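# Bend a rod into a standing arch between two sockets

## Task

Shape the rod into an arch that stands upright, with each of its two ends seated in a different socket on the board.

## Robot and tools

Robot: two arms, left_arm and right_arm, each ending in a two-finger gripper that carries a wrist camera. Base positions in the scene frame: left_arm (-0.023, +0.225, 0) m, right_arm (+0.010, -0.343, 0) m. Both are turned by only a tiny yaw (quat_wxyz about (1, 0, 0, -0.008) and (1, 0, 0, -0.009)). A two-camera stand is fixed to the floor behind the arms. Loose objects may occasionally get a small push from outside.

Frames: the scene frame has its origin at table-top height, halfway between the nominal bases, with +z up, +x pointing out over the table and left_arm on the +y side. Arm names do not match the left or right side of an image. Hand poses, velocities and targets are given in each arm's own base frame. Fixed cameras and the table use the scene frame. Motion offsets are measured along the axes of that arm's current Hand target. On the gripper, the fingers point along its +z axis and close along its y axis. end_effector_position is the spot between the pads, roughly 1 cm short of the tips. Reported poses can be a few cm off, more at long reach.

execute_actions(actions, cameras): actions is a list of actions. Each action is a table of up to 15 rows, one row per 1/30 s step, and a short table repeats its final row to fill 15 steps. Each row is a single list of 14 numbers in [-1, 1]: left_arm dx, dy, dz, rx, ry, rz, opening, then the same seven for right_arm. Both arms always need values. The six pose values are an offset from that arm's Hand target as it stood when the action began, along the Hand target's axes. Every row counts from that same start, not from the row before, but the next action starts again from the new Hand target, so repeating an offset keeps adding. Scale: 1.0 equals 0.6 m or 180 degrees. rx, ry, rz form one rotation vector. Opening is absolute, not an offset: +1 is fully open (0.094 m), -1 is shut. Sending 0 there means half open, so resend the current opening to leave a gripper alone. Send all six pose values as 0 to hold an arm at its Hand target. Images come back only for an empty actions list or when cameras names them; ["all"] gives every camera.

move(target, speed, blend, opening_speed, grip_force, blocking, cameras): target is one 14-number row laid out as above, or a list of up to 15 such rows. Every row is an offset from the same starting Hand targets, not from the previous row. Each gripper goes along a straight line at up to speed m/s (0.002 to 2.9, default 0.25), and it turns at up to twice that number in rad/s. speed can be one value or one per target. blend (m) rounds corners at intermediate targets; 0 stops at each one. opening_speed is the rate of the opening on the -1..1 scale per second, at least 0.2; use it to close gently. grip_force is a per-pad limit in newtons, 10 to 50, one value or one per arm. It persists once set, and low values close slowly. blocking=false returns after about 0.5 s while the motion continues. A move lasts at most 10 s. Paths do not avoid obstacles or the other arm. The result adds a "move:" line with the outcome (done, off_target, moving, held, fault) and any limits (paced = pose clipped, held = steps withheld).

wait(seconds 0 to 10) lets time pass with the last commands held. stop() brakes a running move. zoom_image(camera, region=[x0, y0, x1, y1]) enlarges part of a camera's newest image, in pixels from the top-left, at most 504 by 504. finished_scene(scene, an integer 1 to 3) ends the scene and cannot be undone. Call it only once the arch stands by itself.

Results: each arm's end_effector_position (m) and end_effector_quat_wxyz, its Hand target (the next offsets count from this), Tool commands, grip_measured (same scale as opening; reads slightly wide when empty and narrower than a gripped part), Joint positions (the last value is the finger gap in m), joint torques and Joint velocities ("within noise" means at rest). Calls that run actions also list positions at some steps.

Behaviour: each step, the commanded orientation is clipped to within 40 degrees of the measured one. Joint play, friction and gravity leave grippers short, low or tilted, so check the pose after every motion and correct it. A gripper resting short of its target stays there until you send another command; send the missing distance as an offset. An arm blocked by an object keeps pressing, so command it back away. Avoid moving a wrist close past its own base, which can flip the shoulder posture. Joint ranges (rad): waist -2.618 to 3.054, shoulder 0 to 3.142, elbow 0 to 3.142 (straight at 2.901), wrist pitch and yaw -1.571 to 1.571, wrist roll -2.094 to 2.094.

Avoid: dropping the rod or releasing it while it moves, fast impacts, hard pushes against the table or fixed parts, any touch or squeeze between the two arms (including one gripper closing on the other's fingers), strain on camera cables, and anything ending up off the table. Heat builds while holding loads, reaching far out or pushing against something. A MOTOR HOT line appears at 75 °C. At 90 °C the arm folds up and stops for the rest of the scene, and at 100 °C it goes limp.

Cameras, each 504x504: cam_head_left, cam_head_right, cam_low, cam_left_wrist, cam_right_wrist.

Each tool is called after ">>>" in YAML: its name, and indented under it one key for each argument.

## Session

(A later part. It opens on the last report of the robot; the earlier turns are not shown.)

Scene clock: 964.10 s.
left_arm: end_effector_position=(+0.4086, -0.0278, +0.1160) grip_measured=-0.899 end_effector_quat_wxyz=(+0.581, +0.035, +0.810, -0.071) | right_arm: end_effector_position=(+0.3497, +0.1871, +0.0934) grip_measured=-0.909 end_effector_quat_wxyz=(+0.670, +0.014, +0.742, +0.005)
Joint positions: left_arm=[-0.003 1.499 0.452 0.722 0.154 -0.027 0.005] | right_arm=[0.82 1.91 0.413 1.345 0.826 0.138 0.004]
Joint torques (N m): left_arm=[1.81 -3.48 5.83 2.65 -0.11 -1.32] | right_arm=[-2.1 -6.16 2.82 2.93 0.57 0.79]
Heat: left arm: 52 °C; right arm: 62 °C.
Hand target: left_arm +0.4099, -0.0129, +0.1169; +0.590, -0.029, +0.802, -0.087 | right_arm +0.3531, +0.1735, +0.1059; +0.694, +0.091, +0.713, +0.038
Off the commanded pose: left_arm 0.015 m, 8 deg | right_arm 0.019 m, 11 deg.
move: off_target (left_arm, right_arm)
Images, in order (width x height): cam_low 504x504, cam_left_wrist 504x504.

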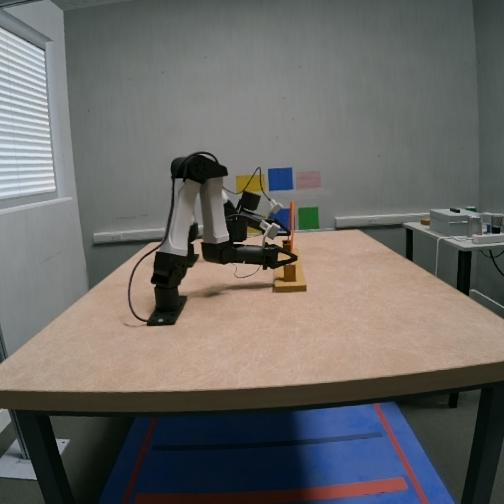

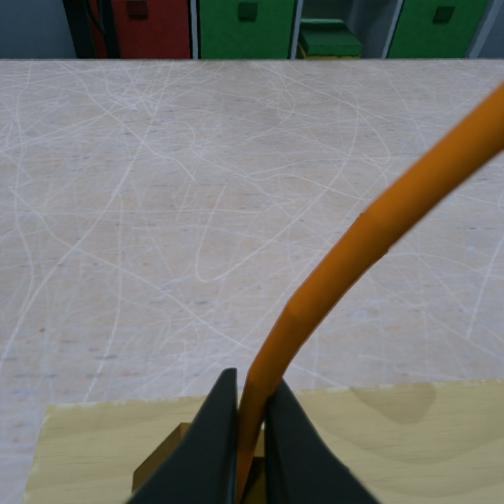

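>>> move:
  target: [0.0172, 0.0026, 0.0000, 0, 0, 0, -1, 0, 0, 0, 0, 0, 0, -1]
  speed: 0.05
  cameras: ["cam_low", "cam_left_wrist"]

>>> zoom_image:
  camera: "cam_low"
  region: [276, 226, 306, 256]

Scene clock: 969.80 s.
left_arm: end_effector_position=(+0.4085, -0.0278, +0.1145) grip_measured=-0.898 end_effector_quat_wxyz=(+0.595, +0.036, +0.800, -0.071) | right_arm: end_effector_position=(+0.3497, +0.1871, +0.0934) grip_measured=-0.909 end_effector_quat_wxyz=(+0.670, +0.014, +0.742, +0.005)
Joint positions: left_arm=[-0.003 1.532 0.424 0.817 0.154 -0.027 0.005] | right_arm=[0.82 1.91 0.413 1.345 0.826 0.138 0.004]
Joint torques (N m): left_arm=[1.66 -3.19 5.33 2.39 -0.13 -1.33] | right_arm=[-2.1 -6.17 2.82 2.93 0.57 0.79]
Heat: left arm: 50 °C; right arm: 62 °C.
Hand target: left_arm +0.4068, -0.0129, +0.1069; +0.590, -0.029, +0.802, -0.087 | right_arm +0.3531, +0.1735, +0.1059; +0.694, +0.091, +0.713, +0.038
Off the commanded pose: left_arm 0.017 m, 8 deg | right_arm 0.019 m, 11 deg.
move: off_target (left_arm, right_arm)
Images, in order (width x height): cam_low 504x504, cam_left_wrist 504x504.

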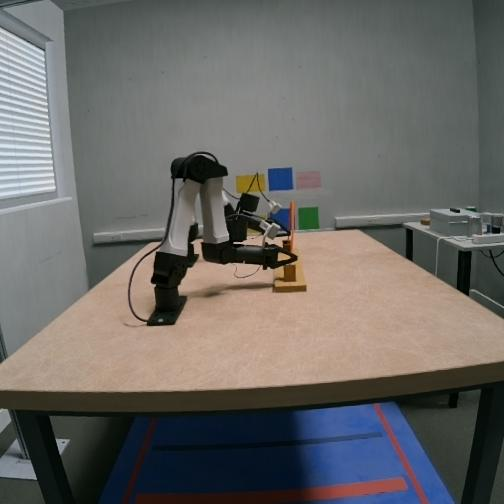

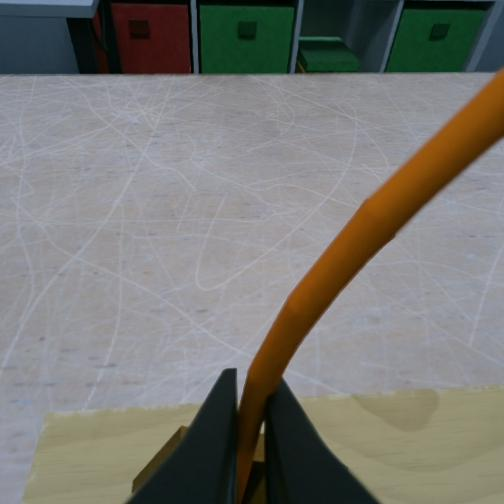

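Scaled by 16.800.

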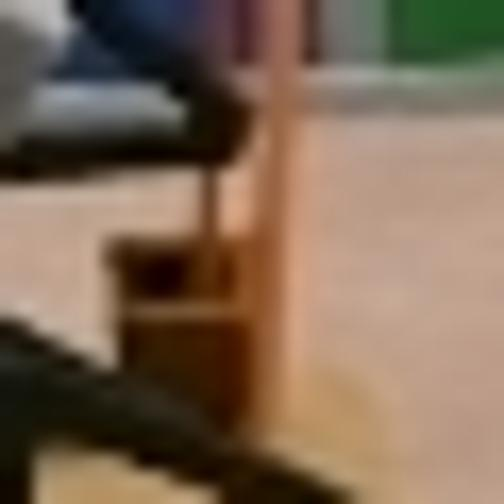

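>>> zoom_image:
  camera: "cam_left_wrist"
  region: [120, 404, 320, 504]

Scaled by 2.520.

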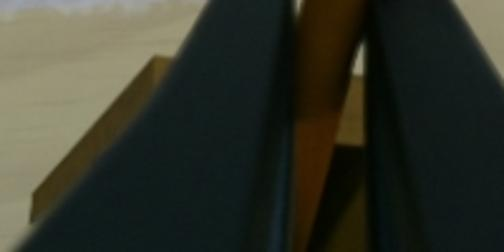

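>>> move:
  target: [0.0182, 0.0024, -0.0031, 0, 0, 0, -1, 0, 0, 0, 0, 0, 0, -1]
  speed: 0.05
  cameras: ["cam_low", "cam_left_wrist"]

>>> zoom_image:
  camera: "cam_low"
  region: [276, 226, 306, 256]

Scene clock: 1013.43 s.
left_arm: end_effector_position=(+0.4063, -0.0278, +0.1136) grip_measured=-0.898 end_effector_quat_wxyz=(+0.609, +0.037, +0.789, -0.070) | right_arm: end_effector_position=(+0.3497, +0.1871, +0.0934) grip_measured=-0.909 end_effector_quat_wxyz=(+0.670, +0.014, +0.742, +0.005)
Joint positions: left_arm=[-0.003 1.562 0.391 0.918 0.154 -0.027 0.005] | right_arm=[0.82 1.91 0.413 1.345 0.826 0.138 0.004]
Joint torques (N m): left_arm=[1.55 -2.99 4.7 2.13 -0.17 -1.35] | right_arm=[-2.1 -6.16 2.82 2.93 0.57 0.8]
Heat: left arm: 47 °C; right arm: 63 °C.
Hand target: left_arm +0.4018, -0.0129, +0.0969; +0.590, -0.029, +0.802, -0.087 | right_arm +0.3531, +0.1735, +0.1059; +0.694, +0.091, +0.713, +0.038
Off the commanded pose: left_arm 0.023 m, 8 deg | right_arm 0.019 m, 11 deg.
move: off_target (left_arm, right_arm)
Images, in order (width x height): cam_low 504x504, cam_left_wrist 504x504.

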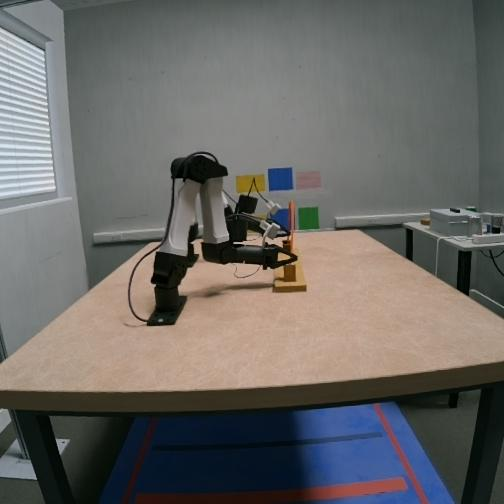

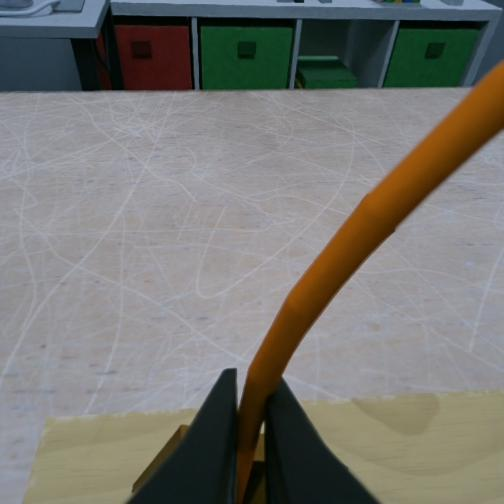

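Scaled by 16.800.

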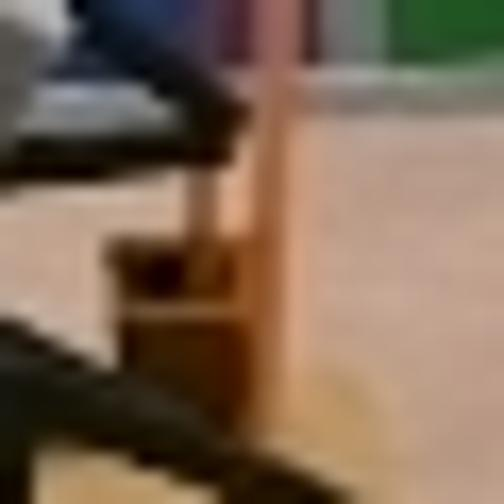

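>>> move:
  target: [-0.0219, -0.0035, -0.0015, 0, 0, 0, -1, 0.0098, -0.0018, 0.0003, 0, 0, 0, -1]
  speed: 0.05
  cameras: ["cam_low", "cam_left_wrist", "cam_right_wrist"]

>>> zoom_image:
  camera: "cam_low"
  region: [262, 226, 312, 276]

Scene clock: 1026.83 s.
left_arm: end_effector_position=(+0.4059, -0.0278, +0.1147) grip_measured=-0.898 end_effector_quat_wxyz=(+0.610, +0.037, +0.788, -0.070) | right_arm: end_effector_position=(+0.3504, +0.1869, +0.0935) grip_measured=-0.909 end_effector_quat_wxyz=(+0.678, +0.023, +0.734, +0.011)
Joint positions: left_arm=[-0.003 1.556 0.39 0.914 0.154 -0.027 0.005] | right_arm=[0.82 1.949 0.413 1.418 0.832 0.136 0.004]
Joint torques (N m): left_arm=[1.61 -5.98 7.21 1.56 -0.18 -1.36] | right_arm=[-2.06 -5.93 2.66 2.67 0.51 0.76]
Heat: left arm: 45 °C; right arm: 63 °C.
Hand target: left_arm +0.4048, -0.0129, +0.1099; +0.590, -0.029, +0.802, -0.087 | right_arm +0.3531, +0.1735, +0.0999; +0.694, +0.091, +0.713, +0.038
Off the commanded pose: left_arm 0.016 m, 8 deg | right_arm 0.015 m, 9 deg.
move: off_target (left_arm, right_arm)
Images, in order (width x height): cam_low 504x504, cam_left_wrist 504x504, cam_right_wrist 504x504.

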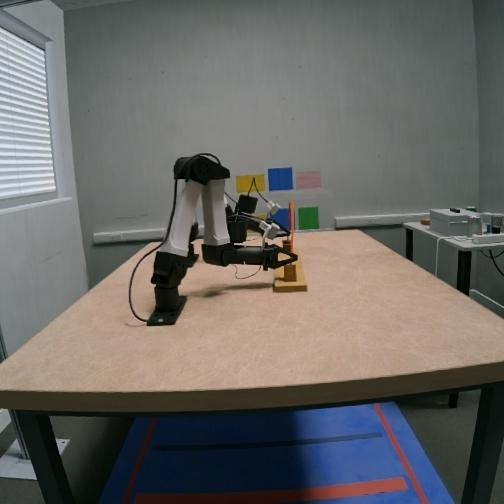

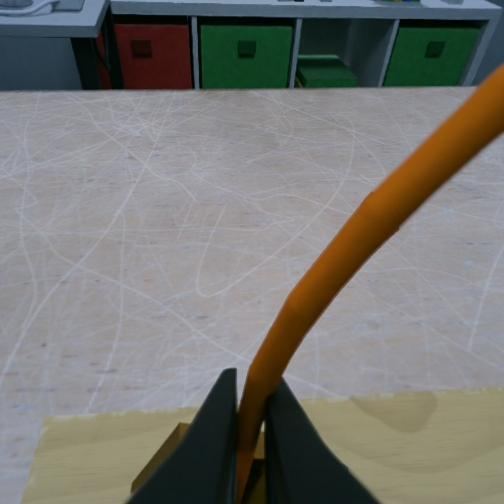

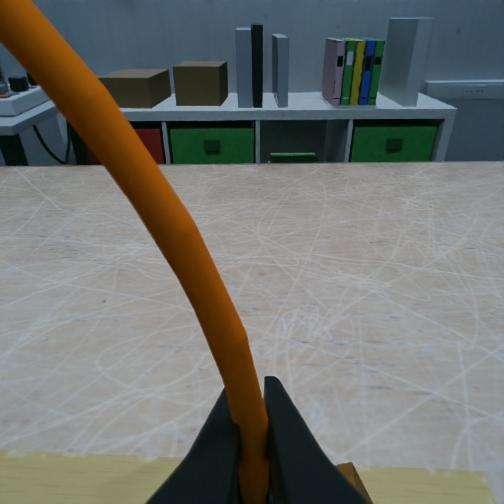

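Scaled by 10.080.

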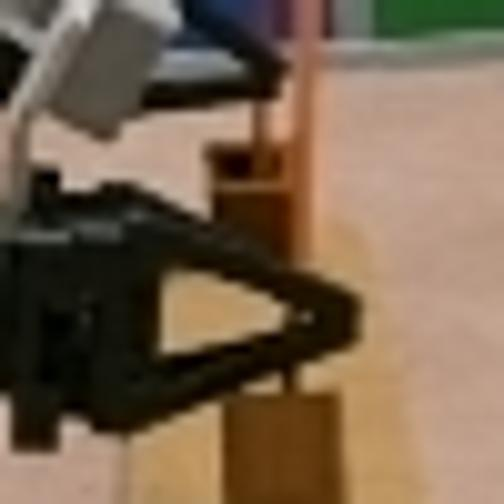

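>>> zoom_image:
  camera: "cam_low"
  region: [280, 236, 300, 256]

>>> zoom_image:
  camera: "cam_low"
  region: [280, 260, 302, 282]

>>> zoom_image:
  camera: "cam_left_wrist"
  region: [100, 394, 290, 504]

>>> zoom_image:
  camera: "cam_right_wrist"
  region: [180, 394, 400, 504]

Scaled by 25.200.

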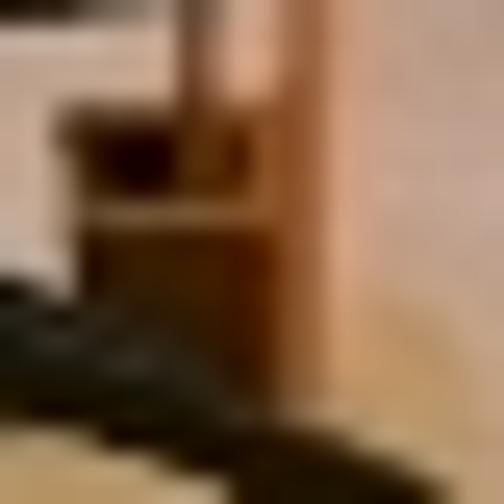

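Scaled by 22.909.

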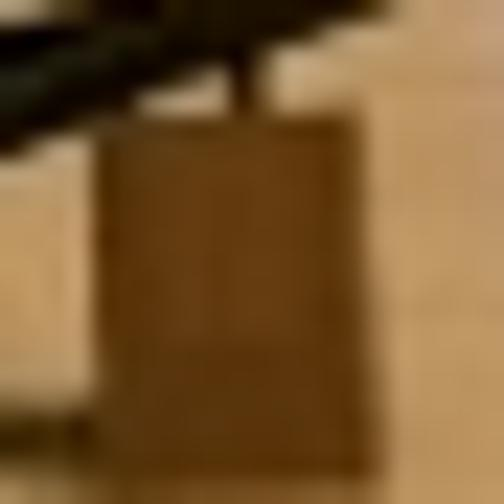

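Scaled by 2.653.

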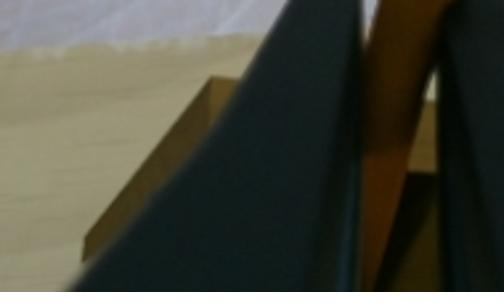

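Scaled by 2.291.

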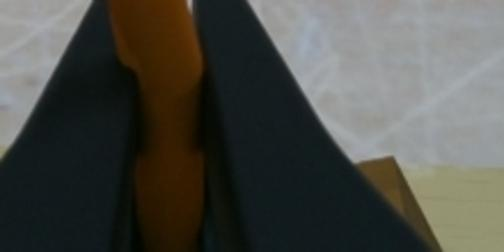

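>>> zoom_image:
  camera: "cam_left_wrist"
  region: [110, 404, 210, 504]

>>> zoom_image:
  camera: "cam_right_wrist"
  region: [300, 404, 400, 504]

>>> zoom_image:
  camera: "cam_left_wrist"
  region: [220, 444, 280, 504]

Scaled by 5.040.

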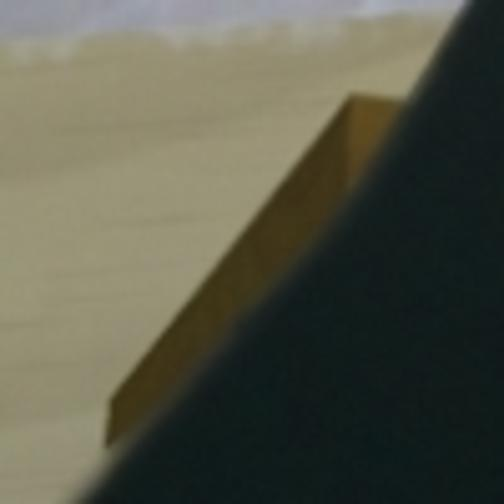

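Scaled by 5.040.

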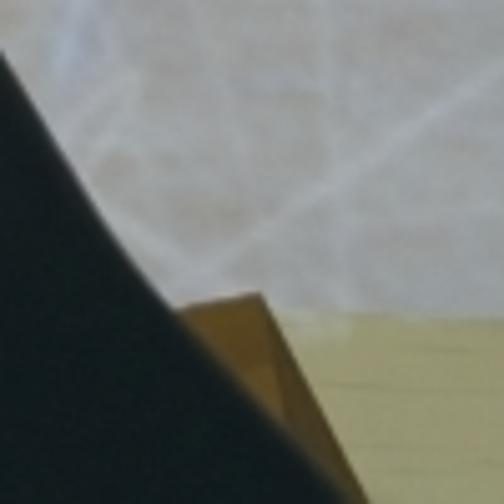

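Scaled by 8.400.

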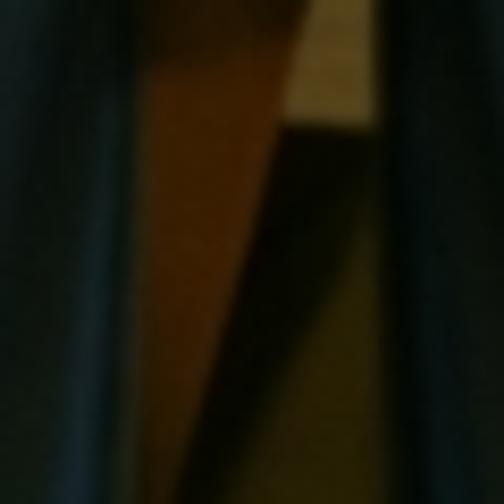

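>>> move:
  target:
    - [0, 0, 0, 0, 0, 0, -1, -0.0310, 0.0057, -0.0010, 0, 0, 0, -1]
    - [0, 0, 0, 0, 0, 0, -1, -0.0353, -0.0175, 0.0007, 0, 0, 0, -1]
  speed: 0.06
  cameras: ["cam_low", "cam_right_wrist", "cam_left_wrist", "cam_head_left"]

>>> zoom_image:
  camera: "cam_low"
  region: [270, 240, 310, 280]

>>> zoom_image:
  camera: "cam_right_wrist"
  region: [200, 404, 400, 504]

Scene clock: 1417.30 s.
left_arm: end_effector_position=(+0.4059, -0.0280, +0.1147) grip_measured=-0.897 end_effector_quat_wxyz=(+0.610, +0.038, +0.788, -0.071) | right_arm: end_effector_position=(+0.3484, +0.1821, +0.0961) grip_measured=-0.909 end_effector_quat_wxyz=(+0.676, +0.009, +0.736, +0.021)
Joint positions: left_arm=[-0.003 1.556 0.39 0.914 0.155 -0.027 0.005] | right_arm=[0.796 1.912 0.376 1.418 0.774 0.127 0.004]
Joint torques (N m): left_arm=[1.61 -6.01 7.2 1.54 -0.17 -1.36] | right_arm=[-3.48 -12.11 2.58 2.26 0.73 0.71]
Heat: left arm: 34 °C; right arm: 63 °C.
Hand target: left_arm +0.4048, -0.0129, +0.1099; +0.590, -0.029, +0.802, -0.087 | right_arm +0.3531, +0.1594, +0.1188; +0.694, +0.091, +0.713, +0.038
Off the commanded pose: left_arm 0.016 m, 8 deg | right_arm 0.033 m, 10 deg.
move: off_target (left_arm, right_arm)
Images, in order (width x height): cam_head_left 504x504, cam_low 504x504, cam_left_wrist 504x504, cam_right_wrist 504x504.

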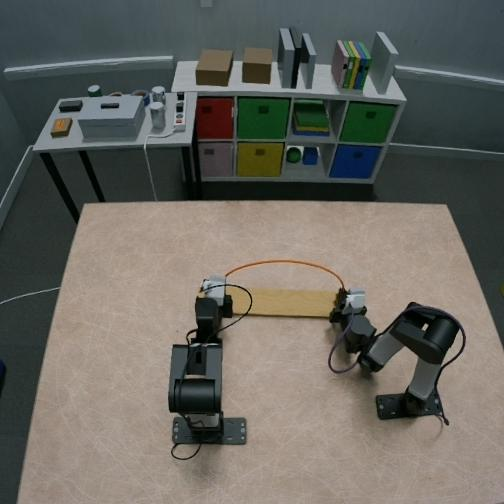

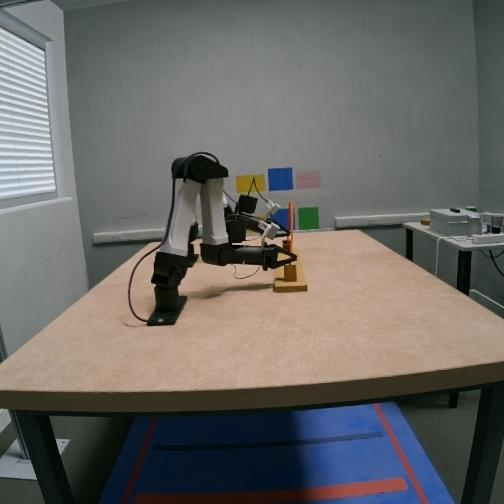

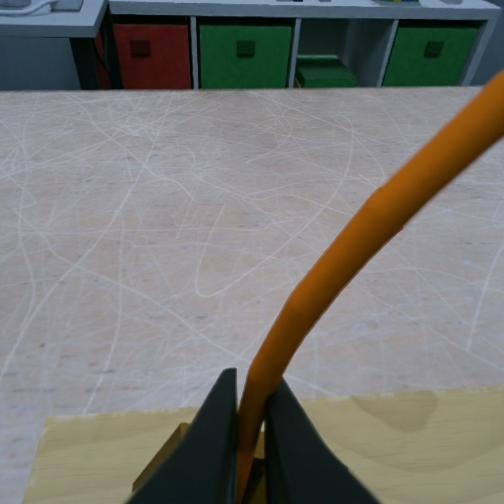

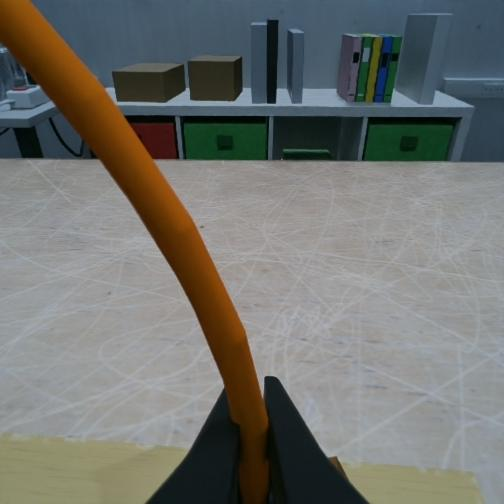

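Scaled by 12.600.

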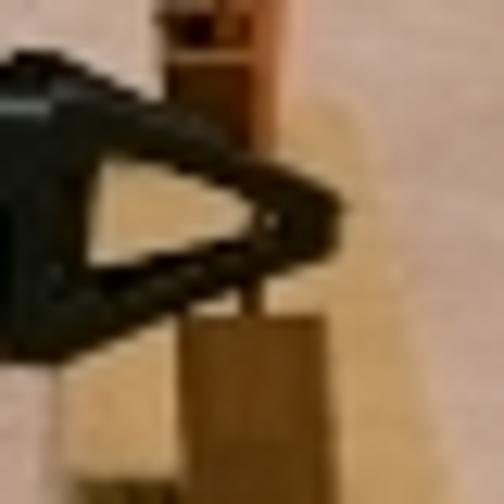

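Scaled by 2.520.

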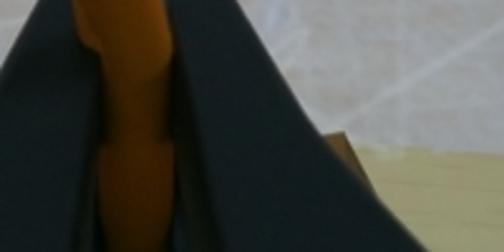

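>>> move:
  target:
    - [0, 0, 0, 0, 0, 0, -1, -0.0246, 0.0045, -0.0008, 0, 0, 0, -1]
    - [0, 0, 0, 0, 0, 0, -1, -0.0264, -0.0053, 0.0000, 0, 0, 0, -1]
  speed: 0.06
  cameras: ["cam_low", "cam_right_wrist"]

>>> zoom_image:
  camera: "cam_low"
  region: [270, 240, 310, 280]

>>> zoom_image:
  camera: "cam_right_wrist"
  region: [200, 404, 400, 504]

Scene clock: 1430.17 s.
left_arm: end_effector_position=(+0.4059, -0.0280, +0.1147) grip_measured=-0.897 end_effector_quat_wxyz=(+0.610, +0.038, +0.788, -0.071) | right_arm: end_effector_position=(+0.3490, +0.1786, +0.1127) grip_measured=-0.909 end_effector_quat_wxyz=(+0.679, +0.006, +0.733, +0.025)
Joint positions: left_arm=[-0.003 1.556 0.39 0.914 0.155 -0.027 0.005] | right_arm=[0.78 1.817 0.366 1.347 0.748 0.116 0.004]
Joint torques (N m): left_arm=[1.58 -5.97 7.16 1.54 -0.17 -1.36] | right_arm=[-3.59 -12.04 3.14 2.12 0.81 0.76]
Heat: left arm: 34 °C; right arm: 61 °C.
Hand target: left_arm +0.4048, -0.0129, +0.1099; +0.590, -0.029, +0.802, -0.087 | right_arm +0.3532, +0.1533, +0.1339; +0.694, +0.091, +0.713, +0.038
Off the commanded pose: left_arm 0.016 m, 8 deg | right_arm 0.033 m, 10 deg.
move: off_target (left_arm, right_arm)
Images, in order (width x height): cam_low 504x504, cam_right_wrist 504x504.

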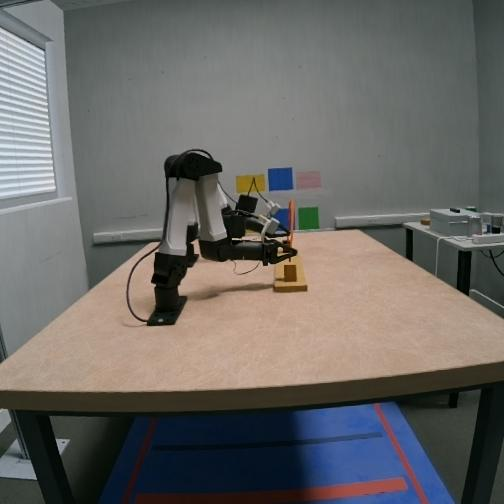

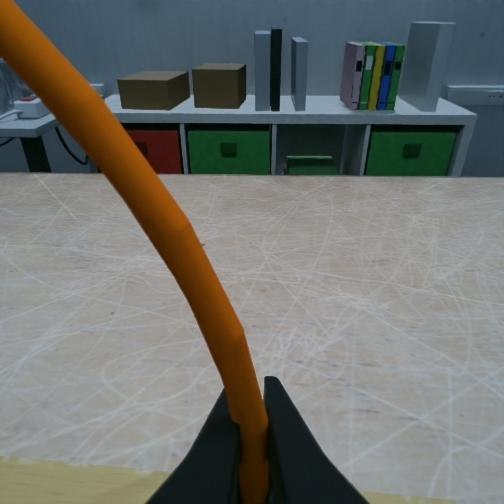

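Scaled by 12.600.

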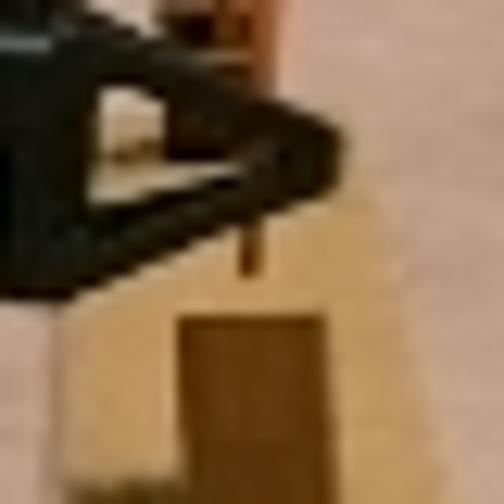

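Scaled by 2.520.

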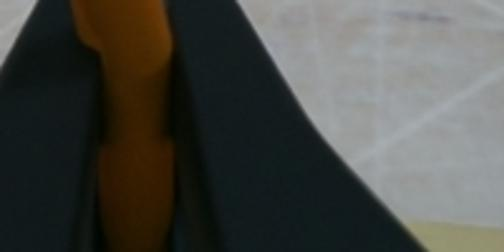

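>>> move:
  target: [0, 0, 0, 0, 0, 0, -1, -0.0024, -0.0139, 0.0010, 0, 0, 0, -1]
  speed: 0.06
  cameras: ["cam_low", "cam_right_wrist", "cam_head_right"]

>>> zoom_image:
  camera: "cam_low"
  region: [270, 240, 310, 280]

>>> zoom_image:
  camera: "cam_right_wrist"
  region: [200, 404, 400, 504]

Scene clock: 1437.73 s.
left_arm: end_effector_position=(+0.4058, -0.0288, +0.1147) grip_measured=-0.893 end_effector_quat_wxyz=(+0.610, +0.040, +0.788, -0.072) | right_arm: end_effector_position=(+0.3484, +0.1728, +0.1107) grip_measured=-0.909 end_effector_quat_wxyz=(+0.676, -0.001, +0.736, +0.028)
Joint positions: left_arm=[-0.003 1.556 0.39 0.914 0.16 -0.026 0.005] | right_arm=[0.757 1.802 0.343 1.347 0.712 0.113 0.004]
Joint torques (N m): left_arm=[1.65 -5.94 7.19 1.55 -0.21 -1.37] | right_arm=[-3.92 -11.77 3.06 2.23 0.92 0.78]
Heat: left arm: 34 °C; right arm: 59 °C.
Hand target: left_arm +0.4048, -0.0129, +0.1099; +0.590, -0.029, +0.802, -0.087 | right_arm +0.3532, +0.1448, +0.1337; +0.694, +0.091, +0.713, +0.038
Off the commanded pose: left_arm 0.017 m, 9 deg | right_arm 0.037 m, 11 deg.
move: off_target (left_arm, right_arm)
Images, in order (width x height): cam_head_right 504x504, cam_low 504x504, cam_right_wrist 504x504.

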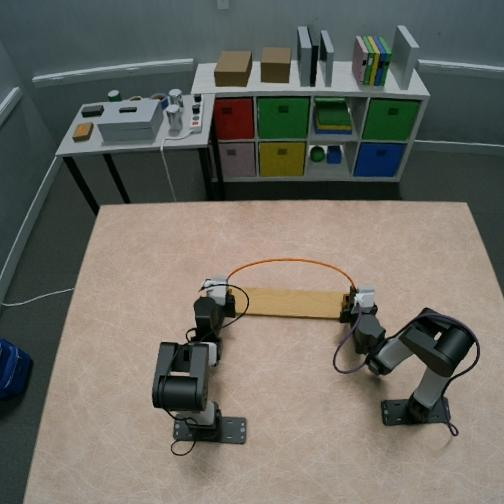

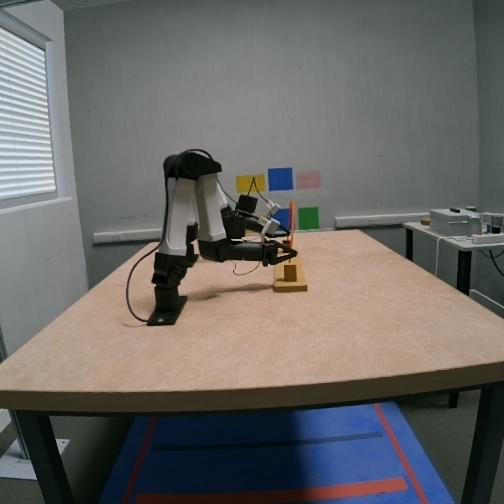

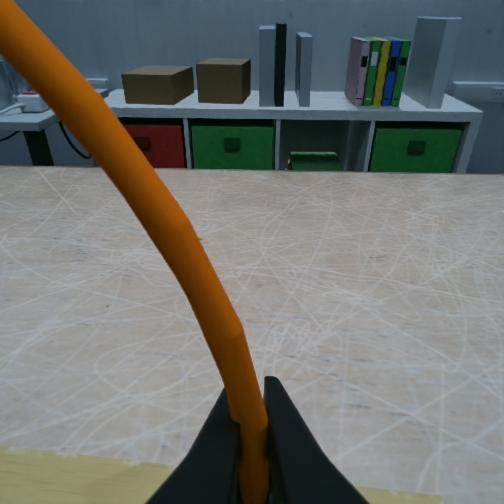

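Scaled by 12.600.

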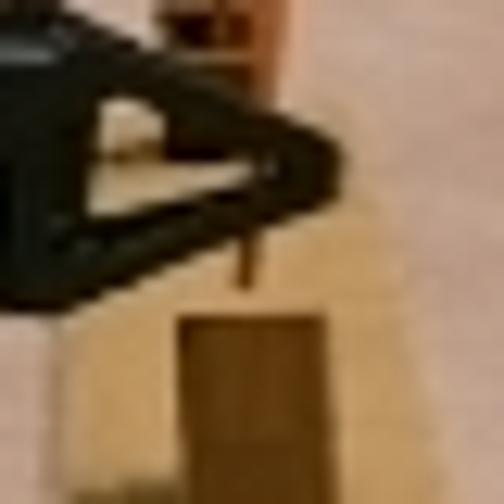

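Scaled by 2.520.

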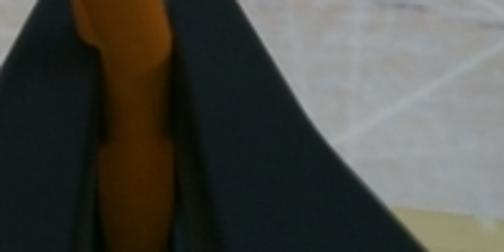

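>>> move:
  target: [0, 0, 0, 0, 0, 0, -1, 0.0172, -0.0032, 0.0005, 0, 0, 0, -1]
  speed: 0.06
  cameras: ["cam_low", "cam_right_wrist"]

>>> zoom_image:
  camera: "cam_low"
  region: [270, 245, 310, 285]

Scene clock: 1449.10 s.
left_arm: end_effector_position=(+0.4058, -0.0288, +0.1147) grip_measured=-0.893 end_effector_quat_wxyz=(+0.610, +0.040, +0.788, -0.072) | right_arm: end_effector_position=(+0.3471, +0.1721, +0.1087) grip_measured=-0.909 end_effector_quat_wxyz=(+0.674, -0.003, +0.738, +0.027)
Joint positions: left_arm=[-0.003 1.556 0.39 0.914 0.16 -0.026 0.005] | right_arm=[0.757 1.802 0.336 1.347 0.709 0.113 0.004]
Joint torques (N m): left_arm=[1.55 -6.01 7.12 1.54 -0.23 -1.36] | right_arm=[-3.95 -7.21 2.99 2.64 0.93 0.86]
Heat: left arm: 34 °C; right arm: 58 °C.
Hand target: left_arm +0.4048, -0.0129, +0.1099; +0.590, -0.029, +0.802, -0.087 | right_arm +0.3531, +0.1447, +0.1231; +0.694, +0.091, +0.713, +0.038
Off the commanded pose: left_arm 0.017 m, 9 deg | right_arm 0.032 m, 12 deg.
move: off_target (left_arm, right_arm)
Images, in order (width x height): cam_low 504x504, cam_right_wrist 504x504.

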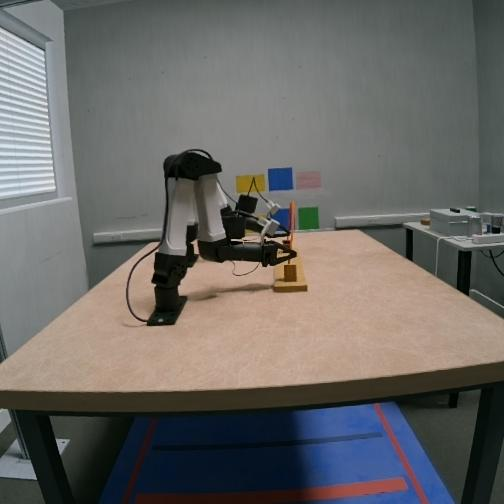

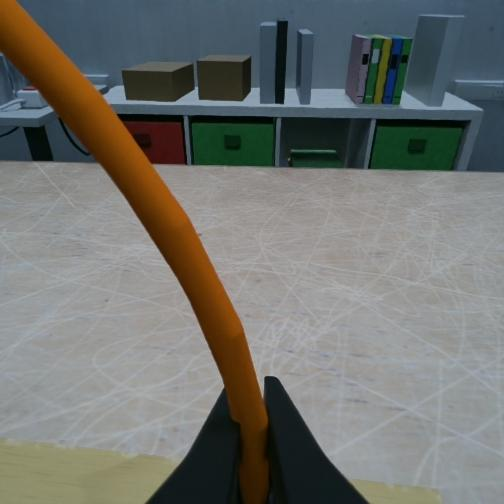

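Scaled by 12.600.

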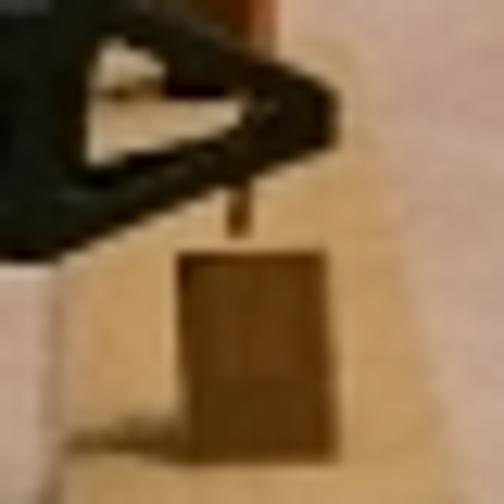

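>>> move:
  target: [0, 0, 0, 0, 0, 0, -1, 0.0171, -0.0026, 0.0055, 0, 0, 0, -1]
  speed: 0.06
  cameras: ["cam_low", "cam_right_wrist"]

>>> zoom_image:
  camera: "cam_low"
  region: [270, 245, 310, 285]

Scene clock: 1454.03 s.
left_arm: end_effector_position=(+0.4057, -0.0291, +0.1147) grip_measured=-0.893 end_effector_quat_wxyz=(+0.610, +0.040, +0.788, -0.072) | right_arm: end_effector_position=(+0.3478, +0.1724, +0.0959) grip_measured=-0.909 end_effector_quat_wxyz=(+0.665, -0.012, +0.746, +0.022)
Joint positions: left_arm=[-0.003 1.556 0.39 0.914 0.162 -0.026 0.005] | right_arm=[0.752 1.846 0.336 1.361 0.697 0.113 0.004]
Joint torques (N m): left_arm=[1.58 -6.02 7.19 1.56 -0.25 -1.36] | right_arm=[-4.26 -5.94 3.08 2.97 0.97 0.92]
Heat: left arm: 34 °C; right arm: 59 °C.
Hand target: left_arm +0.4048, -0.0129, +0.1099; +0.590, -0.029, +0.802, -0.087 | right_arm +0.3561, +0.1448, +0.1127; +0.694, +0.091, +0.713, +0.038
Off the commanded pose: left_arm 0.017 m, 9 deg | right_arm 0.033 m, 13 deg.
move: off_target (left_arm, right_arm)
Images, in order (width x height): cam_low 504x504, cam_right_wrist 504x504.

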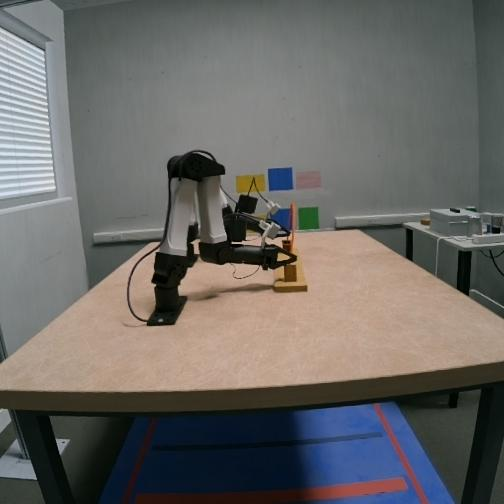

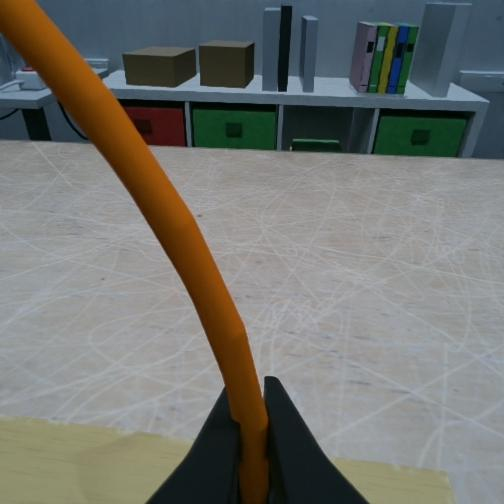

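Scaled by 12.600.

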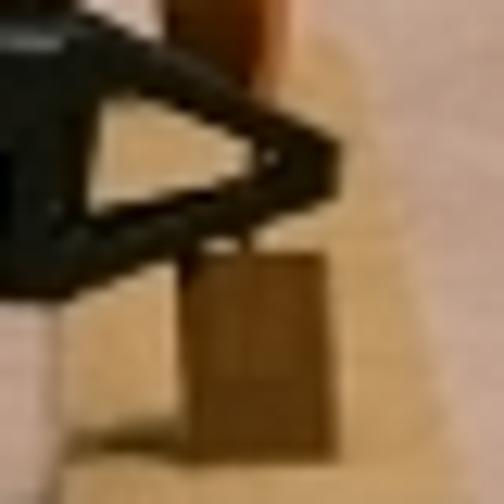

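>>> move:
  target: [0.0026, -0.0062, 0.0012, 0, 0, 0.0333, -1, 0.0078, 0.0053, -0.0003, 0, 0, -0.0444, -1]
  speed: 0.05
  cameras: ["cam_low", "cam_right_wrist", "cam_left_wrist"]

>>> zoom_image:
  camera: "cam_low"
  region: [262, 226, 312, 276]

Scene clock: 1553.20 s.
left_arm: end_effector_position=(+0.4055, -0.0305, +0.1144) grip_measured=-0.893 end_effector_quat_wxyz=(+0.611, +0.061, +0.787, -0.059) | right_arm: end_effector_position=(+0.3485, +0.1731, +0.0952) grip_measured=-0.909 end_effector_quat_wxyz=(+0.672, -0.044, +0.739, -0.005)
Joint positions: left_arm=[-0.006 1.556 0.39 0.912 0.162 0.023 0.005] | right_arm=[0.752 1.881 0.336 1.418 0.697 0.015 0.004]
Joint torques (N m): left_arm=[0.55 -5.91 7.21 1.53 -0.38 -0.78] | right_arm=[-2.97 -5.75 3.92 2.73 1.15 0.56]
Heat: left arm: 34 °C; right arm: 69 °C.
Hand target: left_arm +0.4048, -0.0170, +0.1089; +0.594, +0.013, +0.802, -0.056 | right_arm +0.3561, +0.1488, +0.1087; +0.695, +0.041, +0.718, -0.011
Off the commanded pose: left_arm 0.015 m, 6 deg | right_arm 0.029 m, 10 deg.
move: off_target (left_arm, right_arm)
Images, in order (width x height): cam_low 504x504, cam_left_wrist 504x504, cam_right_wrist 504x504.

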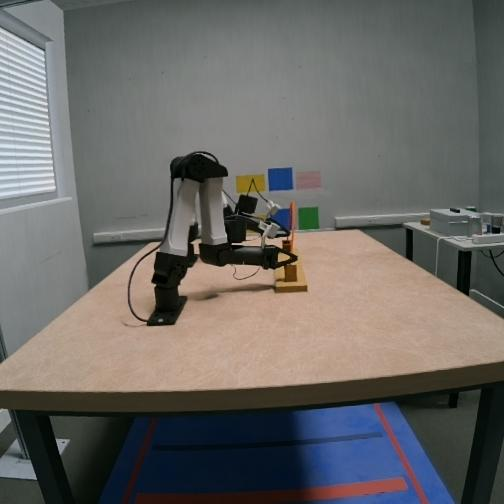

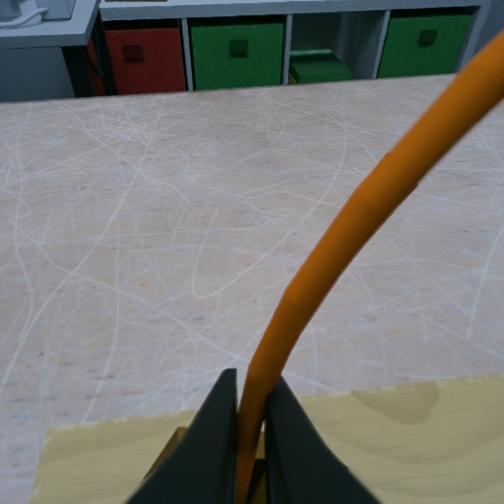

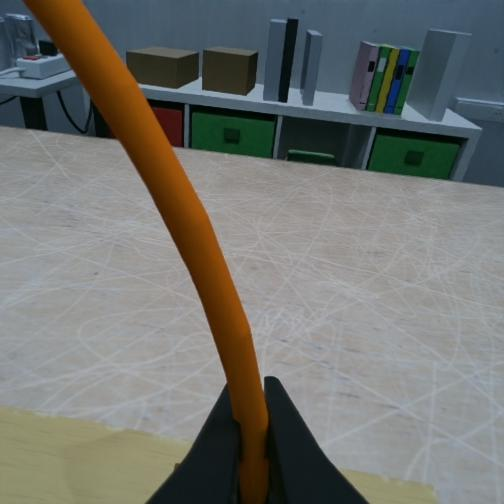

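Scaled by 10.080.

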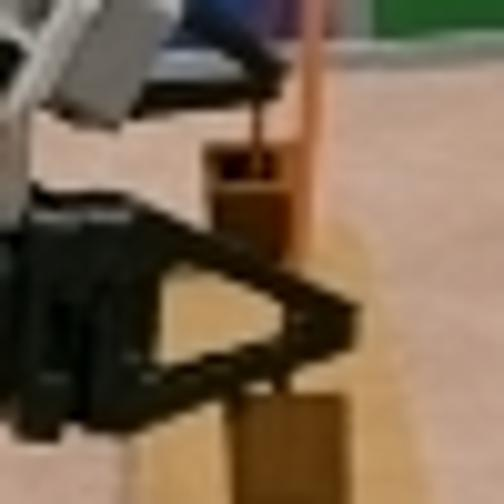

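>>> move:
  target: [0.0026, -0.0062, 0.0032, 0, 0, 0.0333, -1, 0.0145, 0.0043, 0.0000, 0, 0, -0.0444, -1]
  speed: 0.06
  cameras: ["cam_low", "cam_right_wrist", "cam_left_wrist"]

>>> zoom_image:
  camera: "cam_low"
  region: [262, 226, 312, 276]

>>> zoom_image:
  camera: "cam_right_wrist"
  region: [130, 404, 330, 504]

Scene clock: 1562.10 s.
left_arm: end_effector_position=(+0.4055, -0.0328, +0.1143) grip_measured=-0.894 end_effector_quat_wxyz=(+0.612, +0.093, +0.784, -0.033) | right_arm: end_effector_position=(+0.3523, +0.1739, +0.0937) grip_measured=-0.909 end_effector_quat_wxyz=(+0.675, -0.079, +0.732, -0.048)
Joint positions: left_arm=[-0.016 1.556 0.39 0.912 0.152 0.103 0.005] | right_arm=[0.752 1.923 0.354 1.457 0.712 -0.105 0.004]
Joint torques (N m): left_arm=[-0.03 -5.05 7.49 1.6 -0.45 -0.56] | right_arm=[-2.13 -4.64 2.95 2.77 1.08 0.4]
Heat: left arm: 34 °C; right arm: 67 °C.
Hand target: left_arm +0.4058, -0.0209, +0.1071; +0.596, +0.055, +0.801, -0.025 | right_arm +0.3560, +0.1518, +0.1001; +0.693, -0.009, +0.719, -0.059
Off the commanded pose: left_arm 0.014 m, 5 deg | right_arm 0.023 m, 8 deg.
move: off_target (left_arm, right_arm)
Images, in order (width x height): cam_low 504x504, cam_left_wrist 504x504, cam_right_wrist 504x504.

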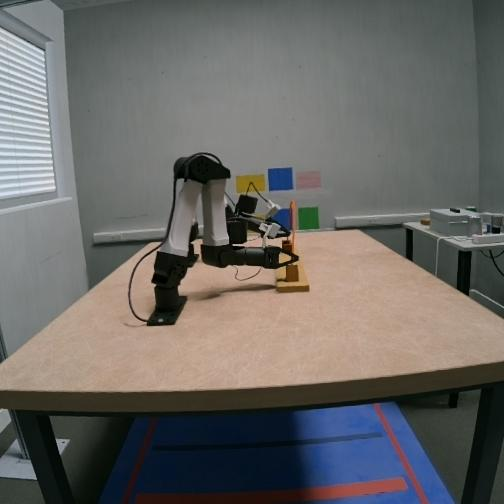

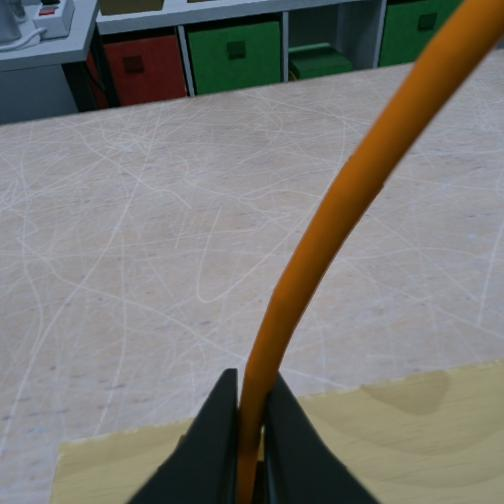

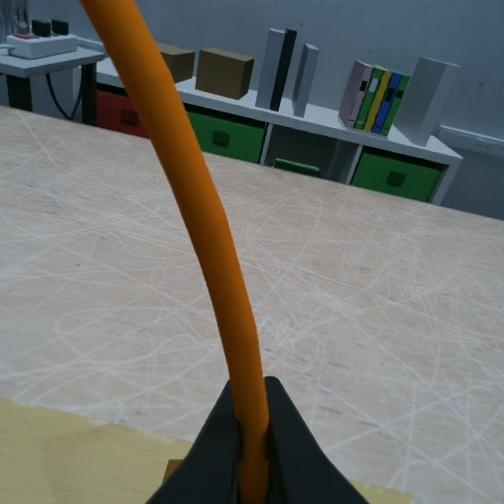

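Scaled by 10.080.

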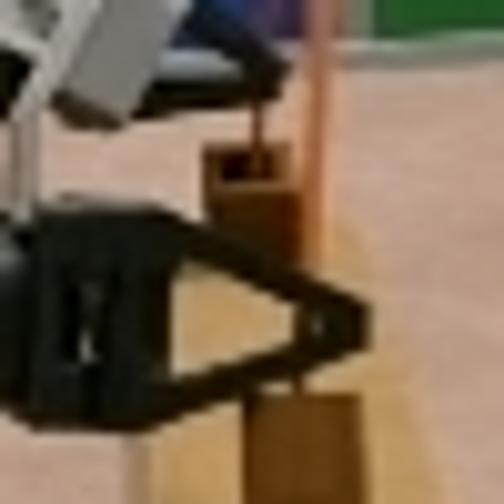

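Scaled by 2.520.

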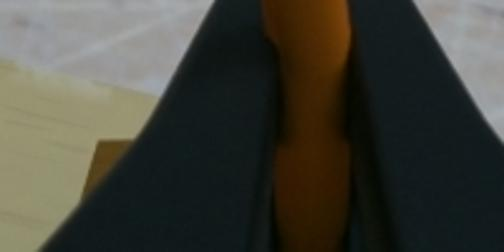

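>>> move:
  target: [0.0077, -0.0052, 0.0030, 0, 0, 0.0278, -1, 0.0123, 0.0125, -0.0053, 0, 0, -0.0333, -1]
  speed: 0.06
  cameras: ["cam_low", "cam_right_wrist", "cam_left_wrist"]

>>> zoom_image:
  camera: "cam_low"
  region: [262, 226, 312, 276]

>>> zoom_image:
  camera: "cam_left_wrist"
  region: [130, 404, 330, 504]

Scene clock: 1580.43 s.
left_arm: end_effector_position=(+0.4057, -0.0331, +0.1142) grip_measured=-0.905 end_effector_quat_wxyz=(+0.613, +0.118, +0.781, -0.007) | right_arm: end_effector_position=(+0.3529, +0.1751, +0.0917) grip_measured=-0.909 end_effector_quat_wxyz=(+0.673, -0.098, +0.728, -0.091)
Joint positions: left_arm=[-0.026 1.556 0.39 0.912 0.131 0.172 0.004] | right_arm=[0.774 1.951 0.378 1.464 0.772 -0.192 0.004]
Joint torques (N m): left_arm=[-0.25 -3.29 6.84 1.87 -0.34 -0.43] | right_arm=[-1.5 -3.14 1.92 2.94 0.74 0.32]
Heat: left arm: 34 °C; right arm: 64 °C.
Hand target: left_arm +0.4059, -0.0239, +0.1021; +0.597, +0.090, +0.797, +0.001 | right_arm +0.3530, +0.1589, +0.0922; +0.689, -0.047, +0.717, -0.095
Off the commanded pose: left_arm 0.015 m, 4 deg | right_arm 0.016 m, 6 deg.
move: off_target (left_arm, right_arm)
Images, in order (width x height): cam_low 504x504, cam_left_wrist 504x504, cam_right_wrist 504x504.

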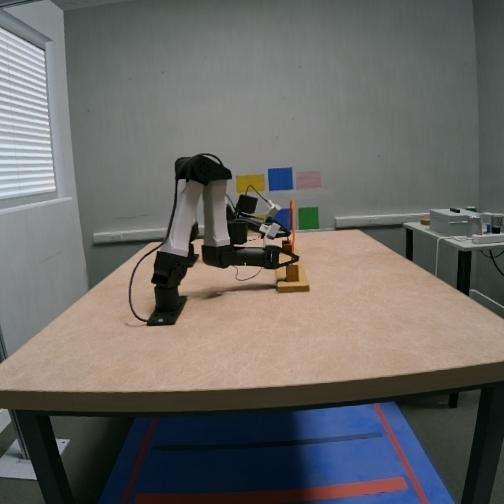

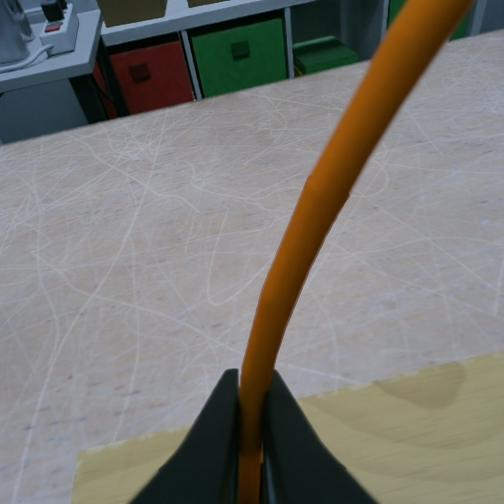

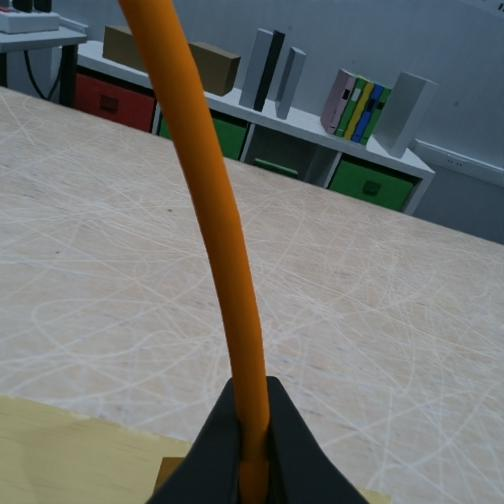

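Scaled by 10.080.

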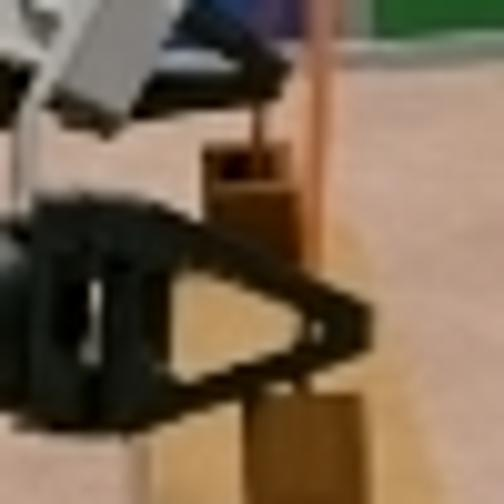

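Scaled by 2.520.

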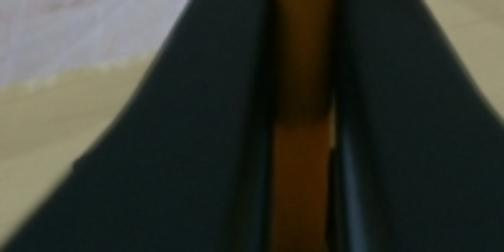

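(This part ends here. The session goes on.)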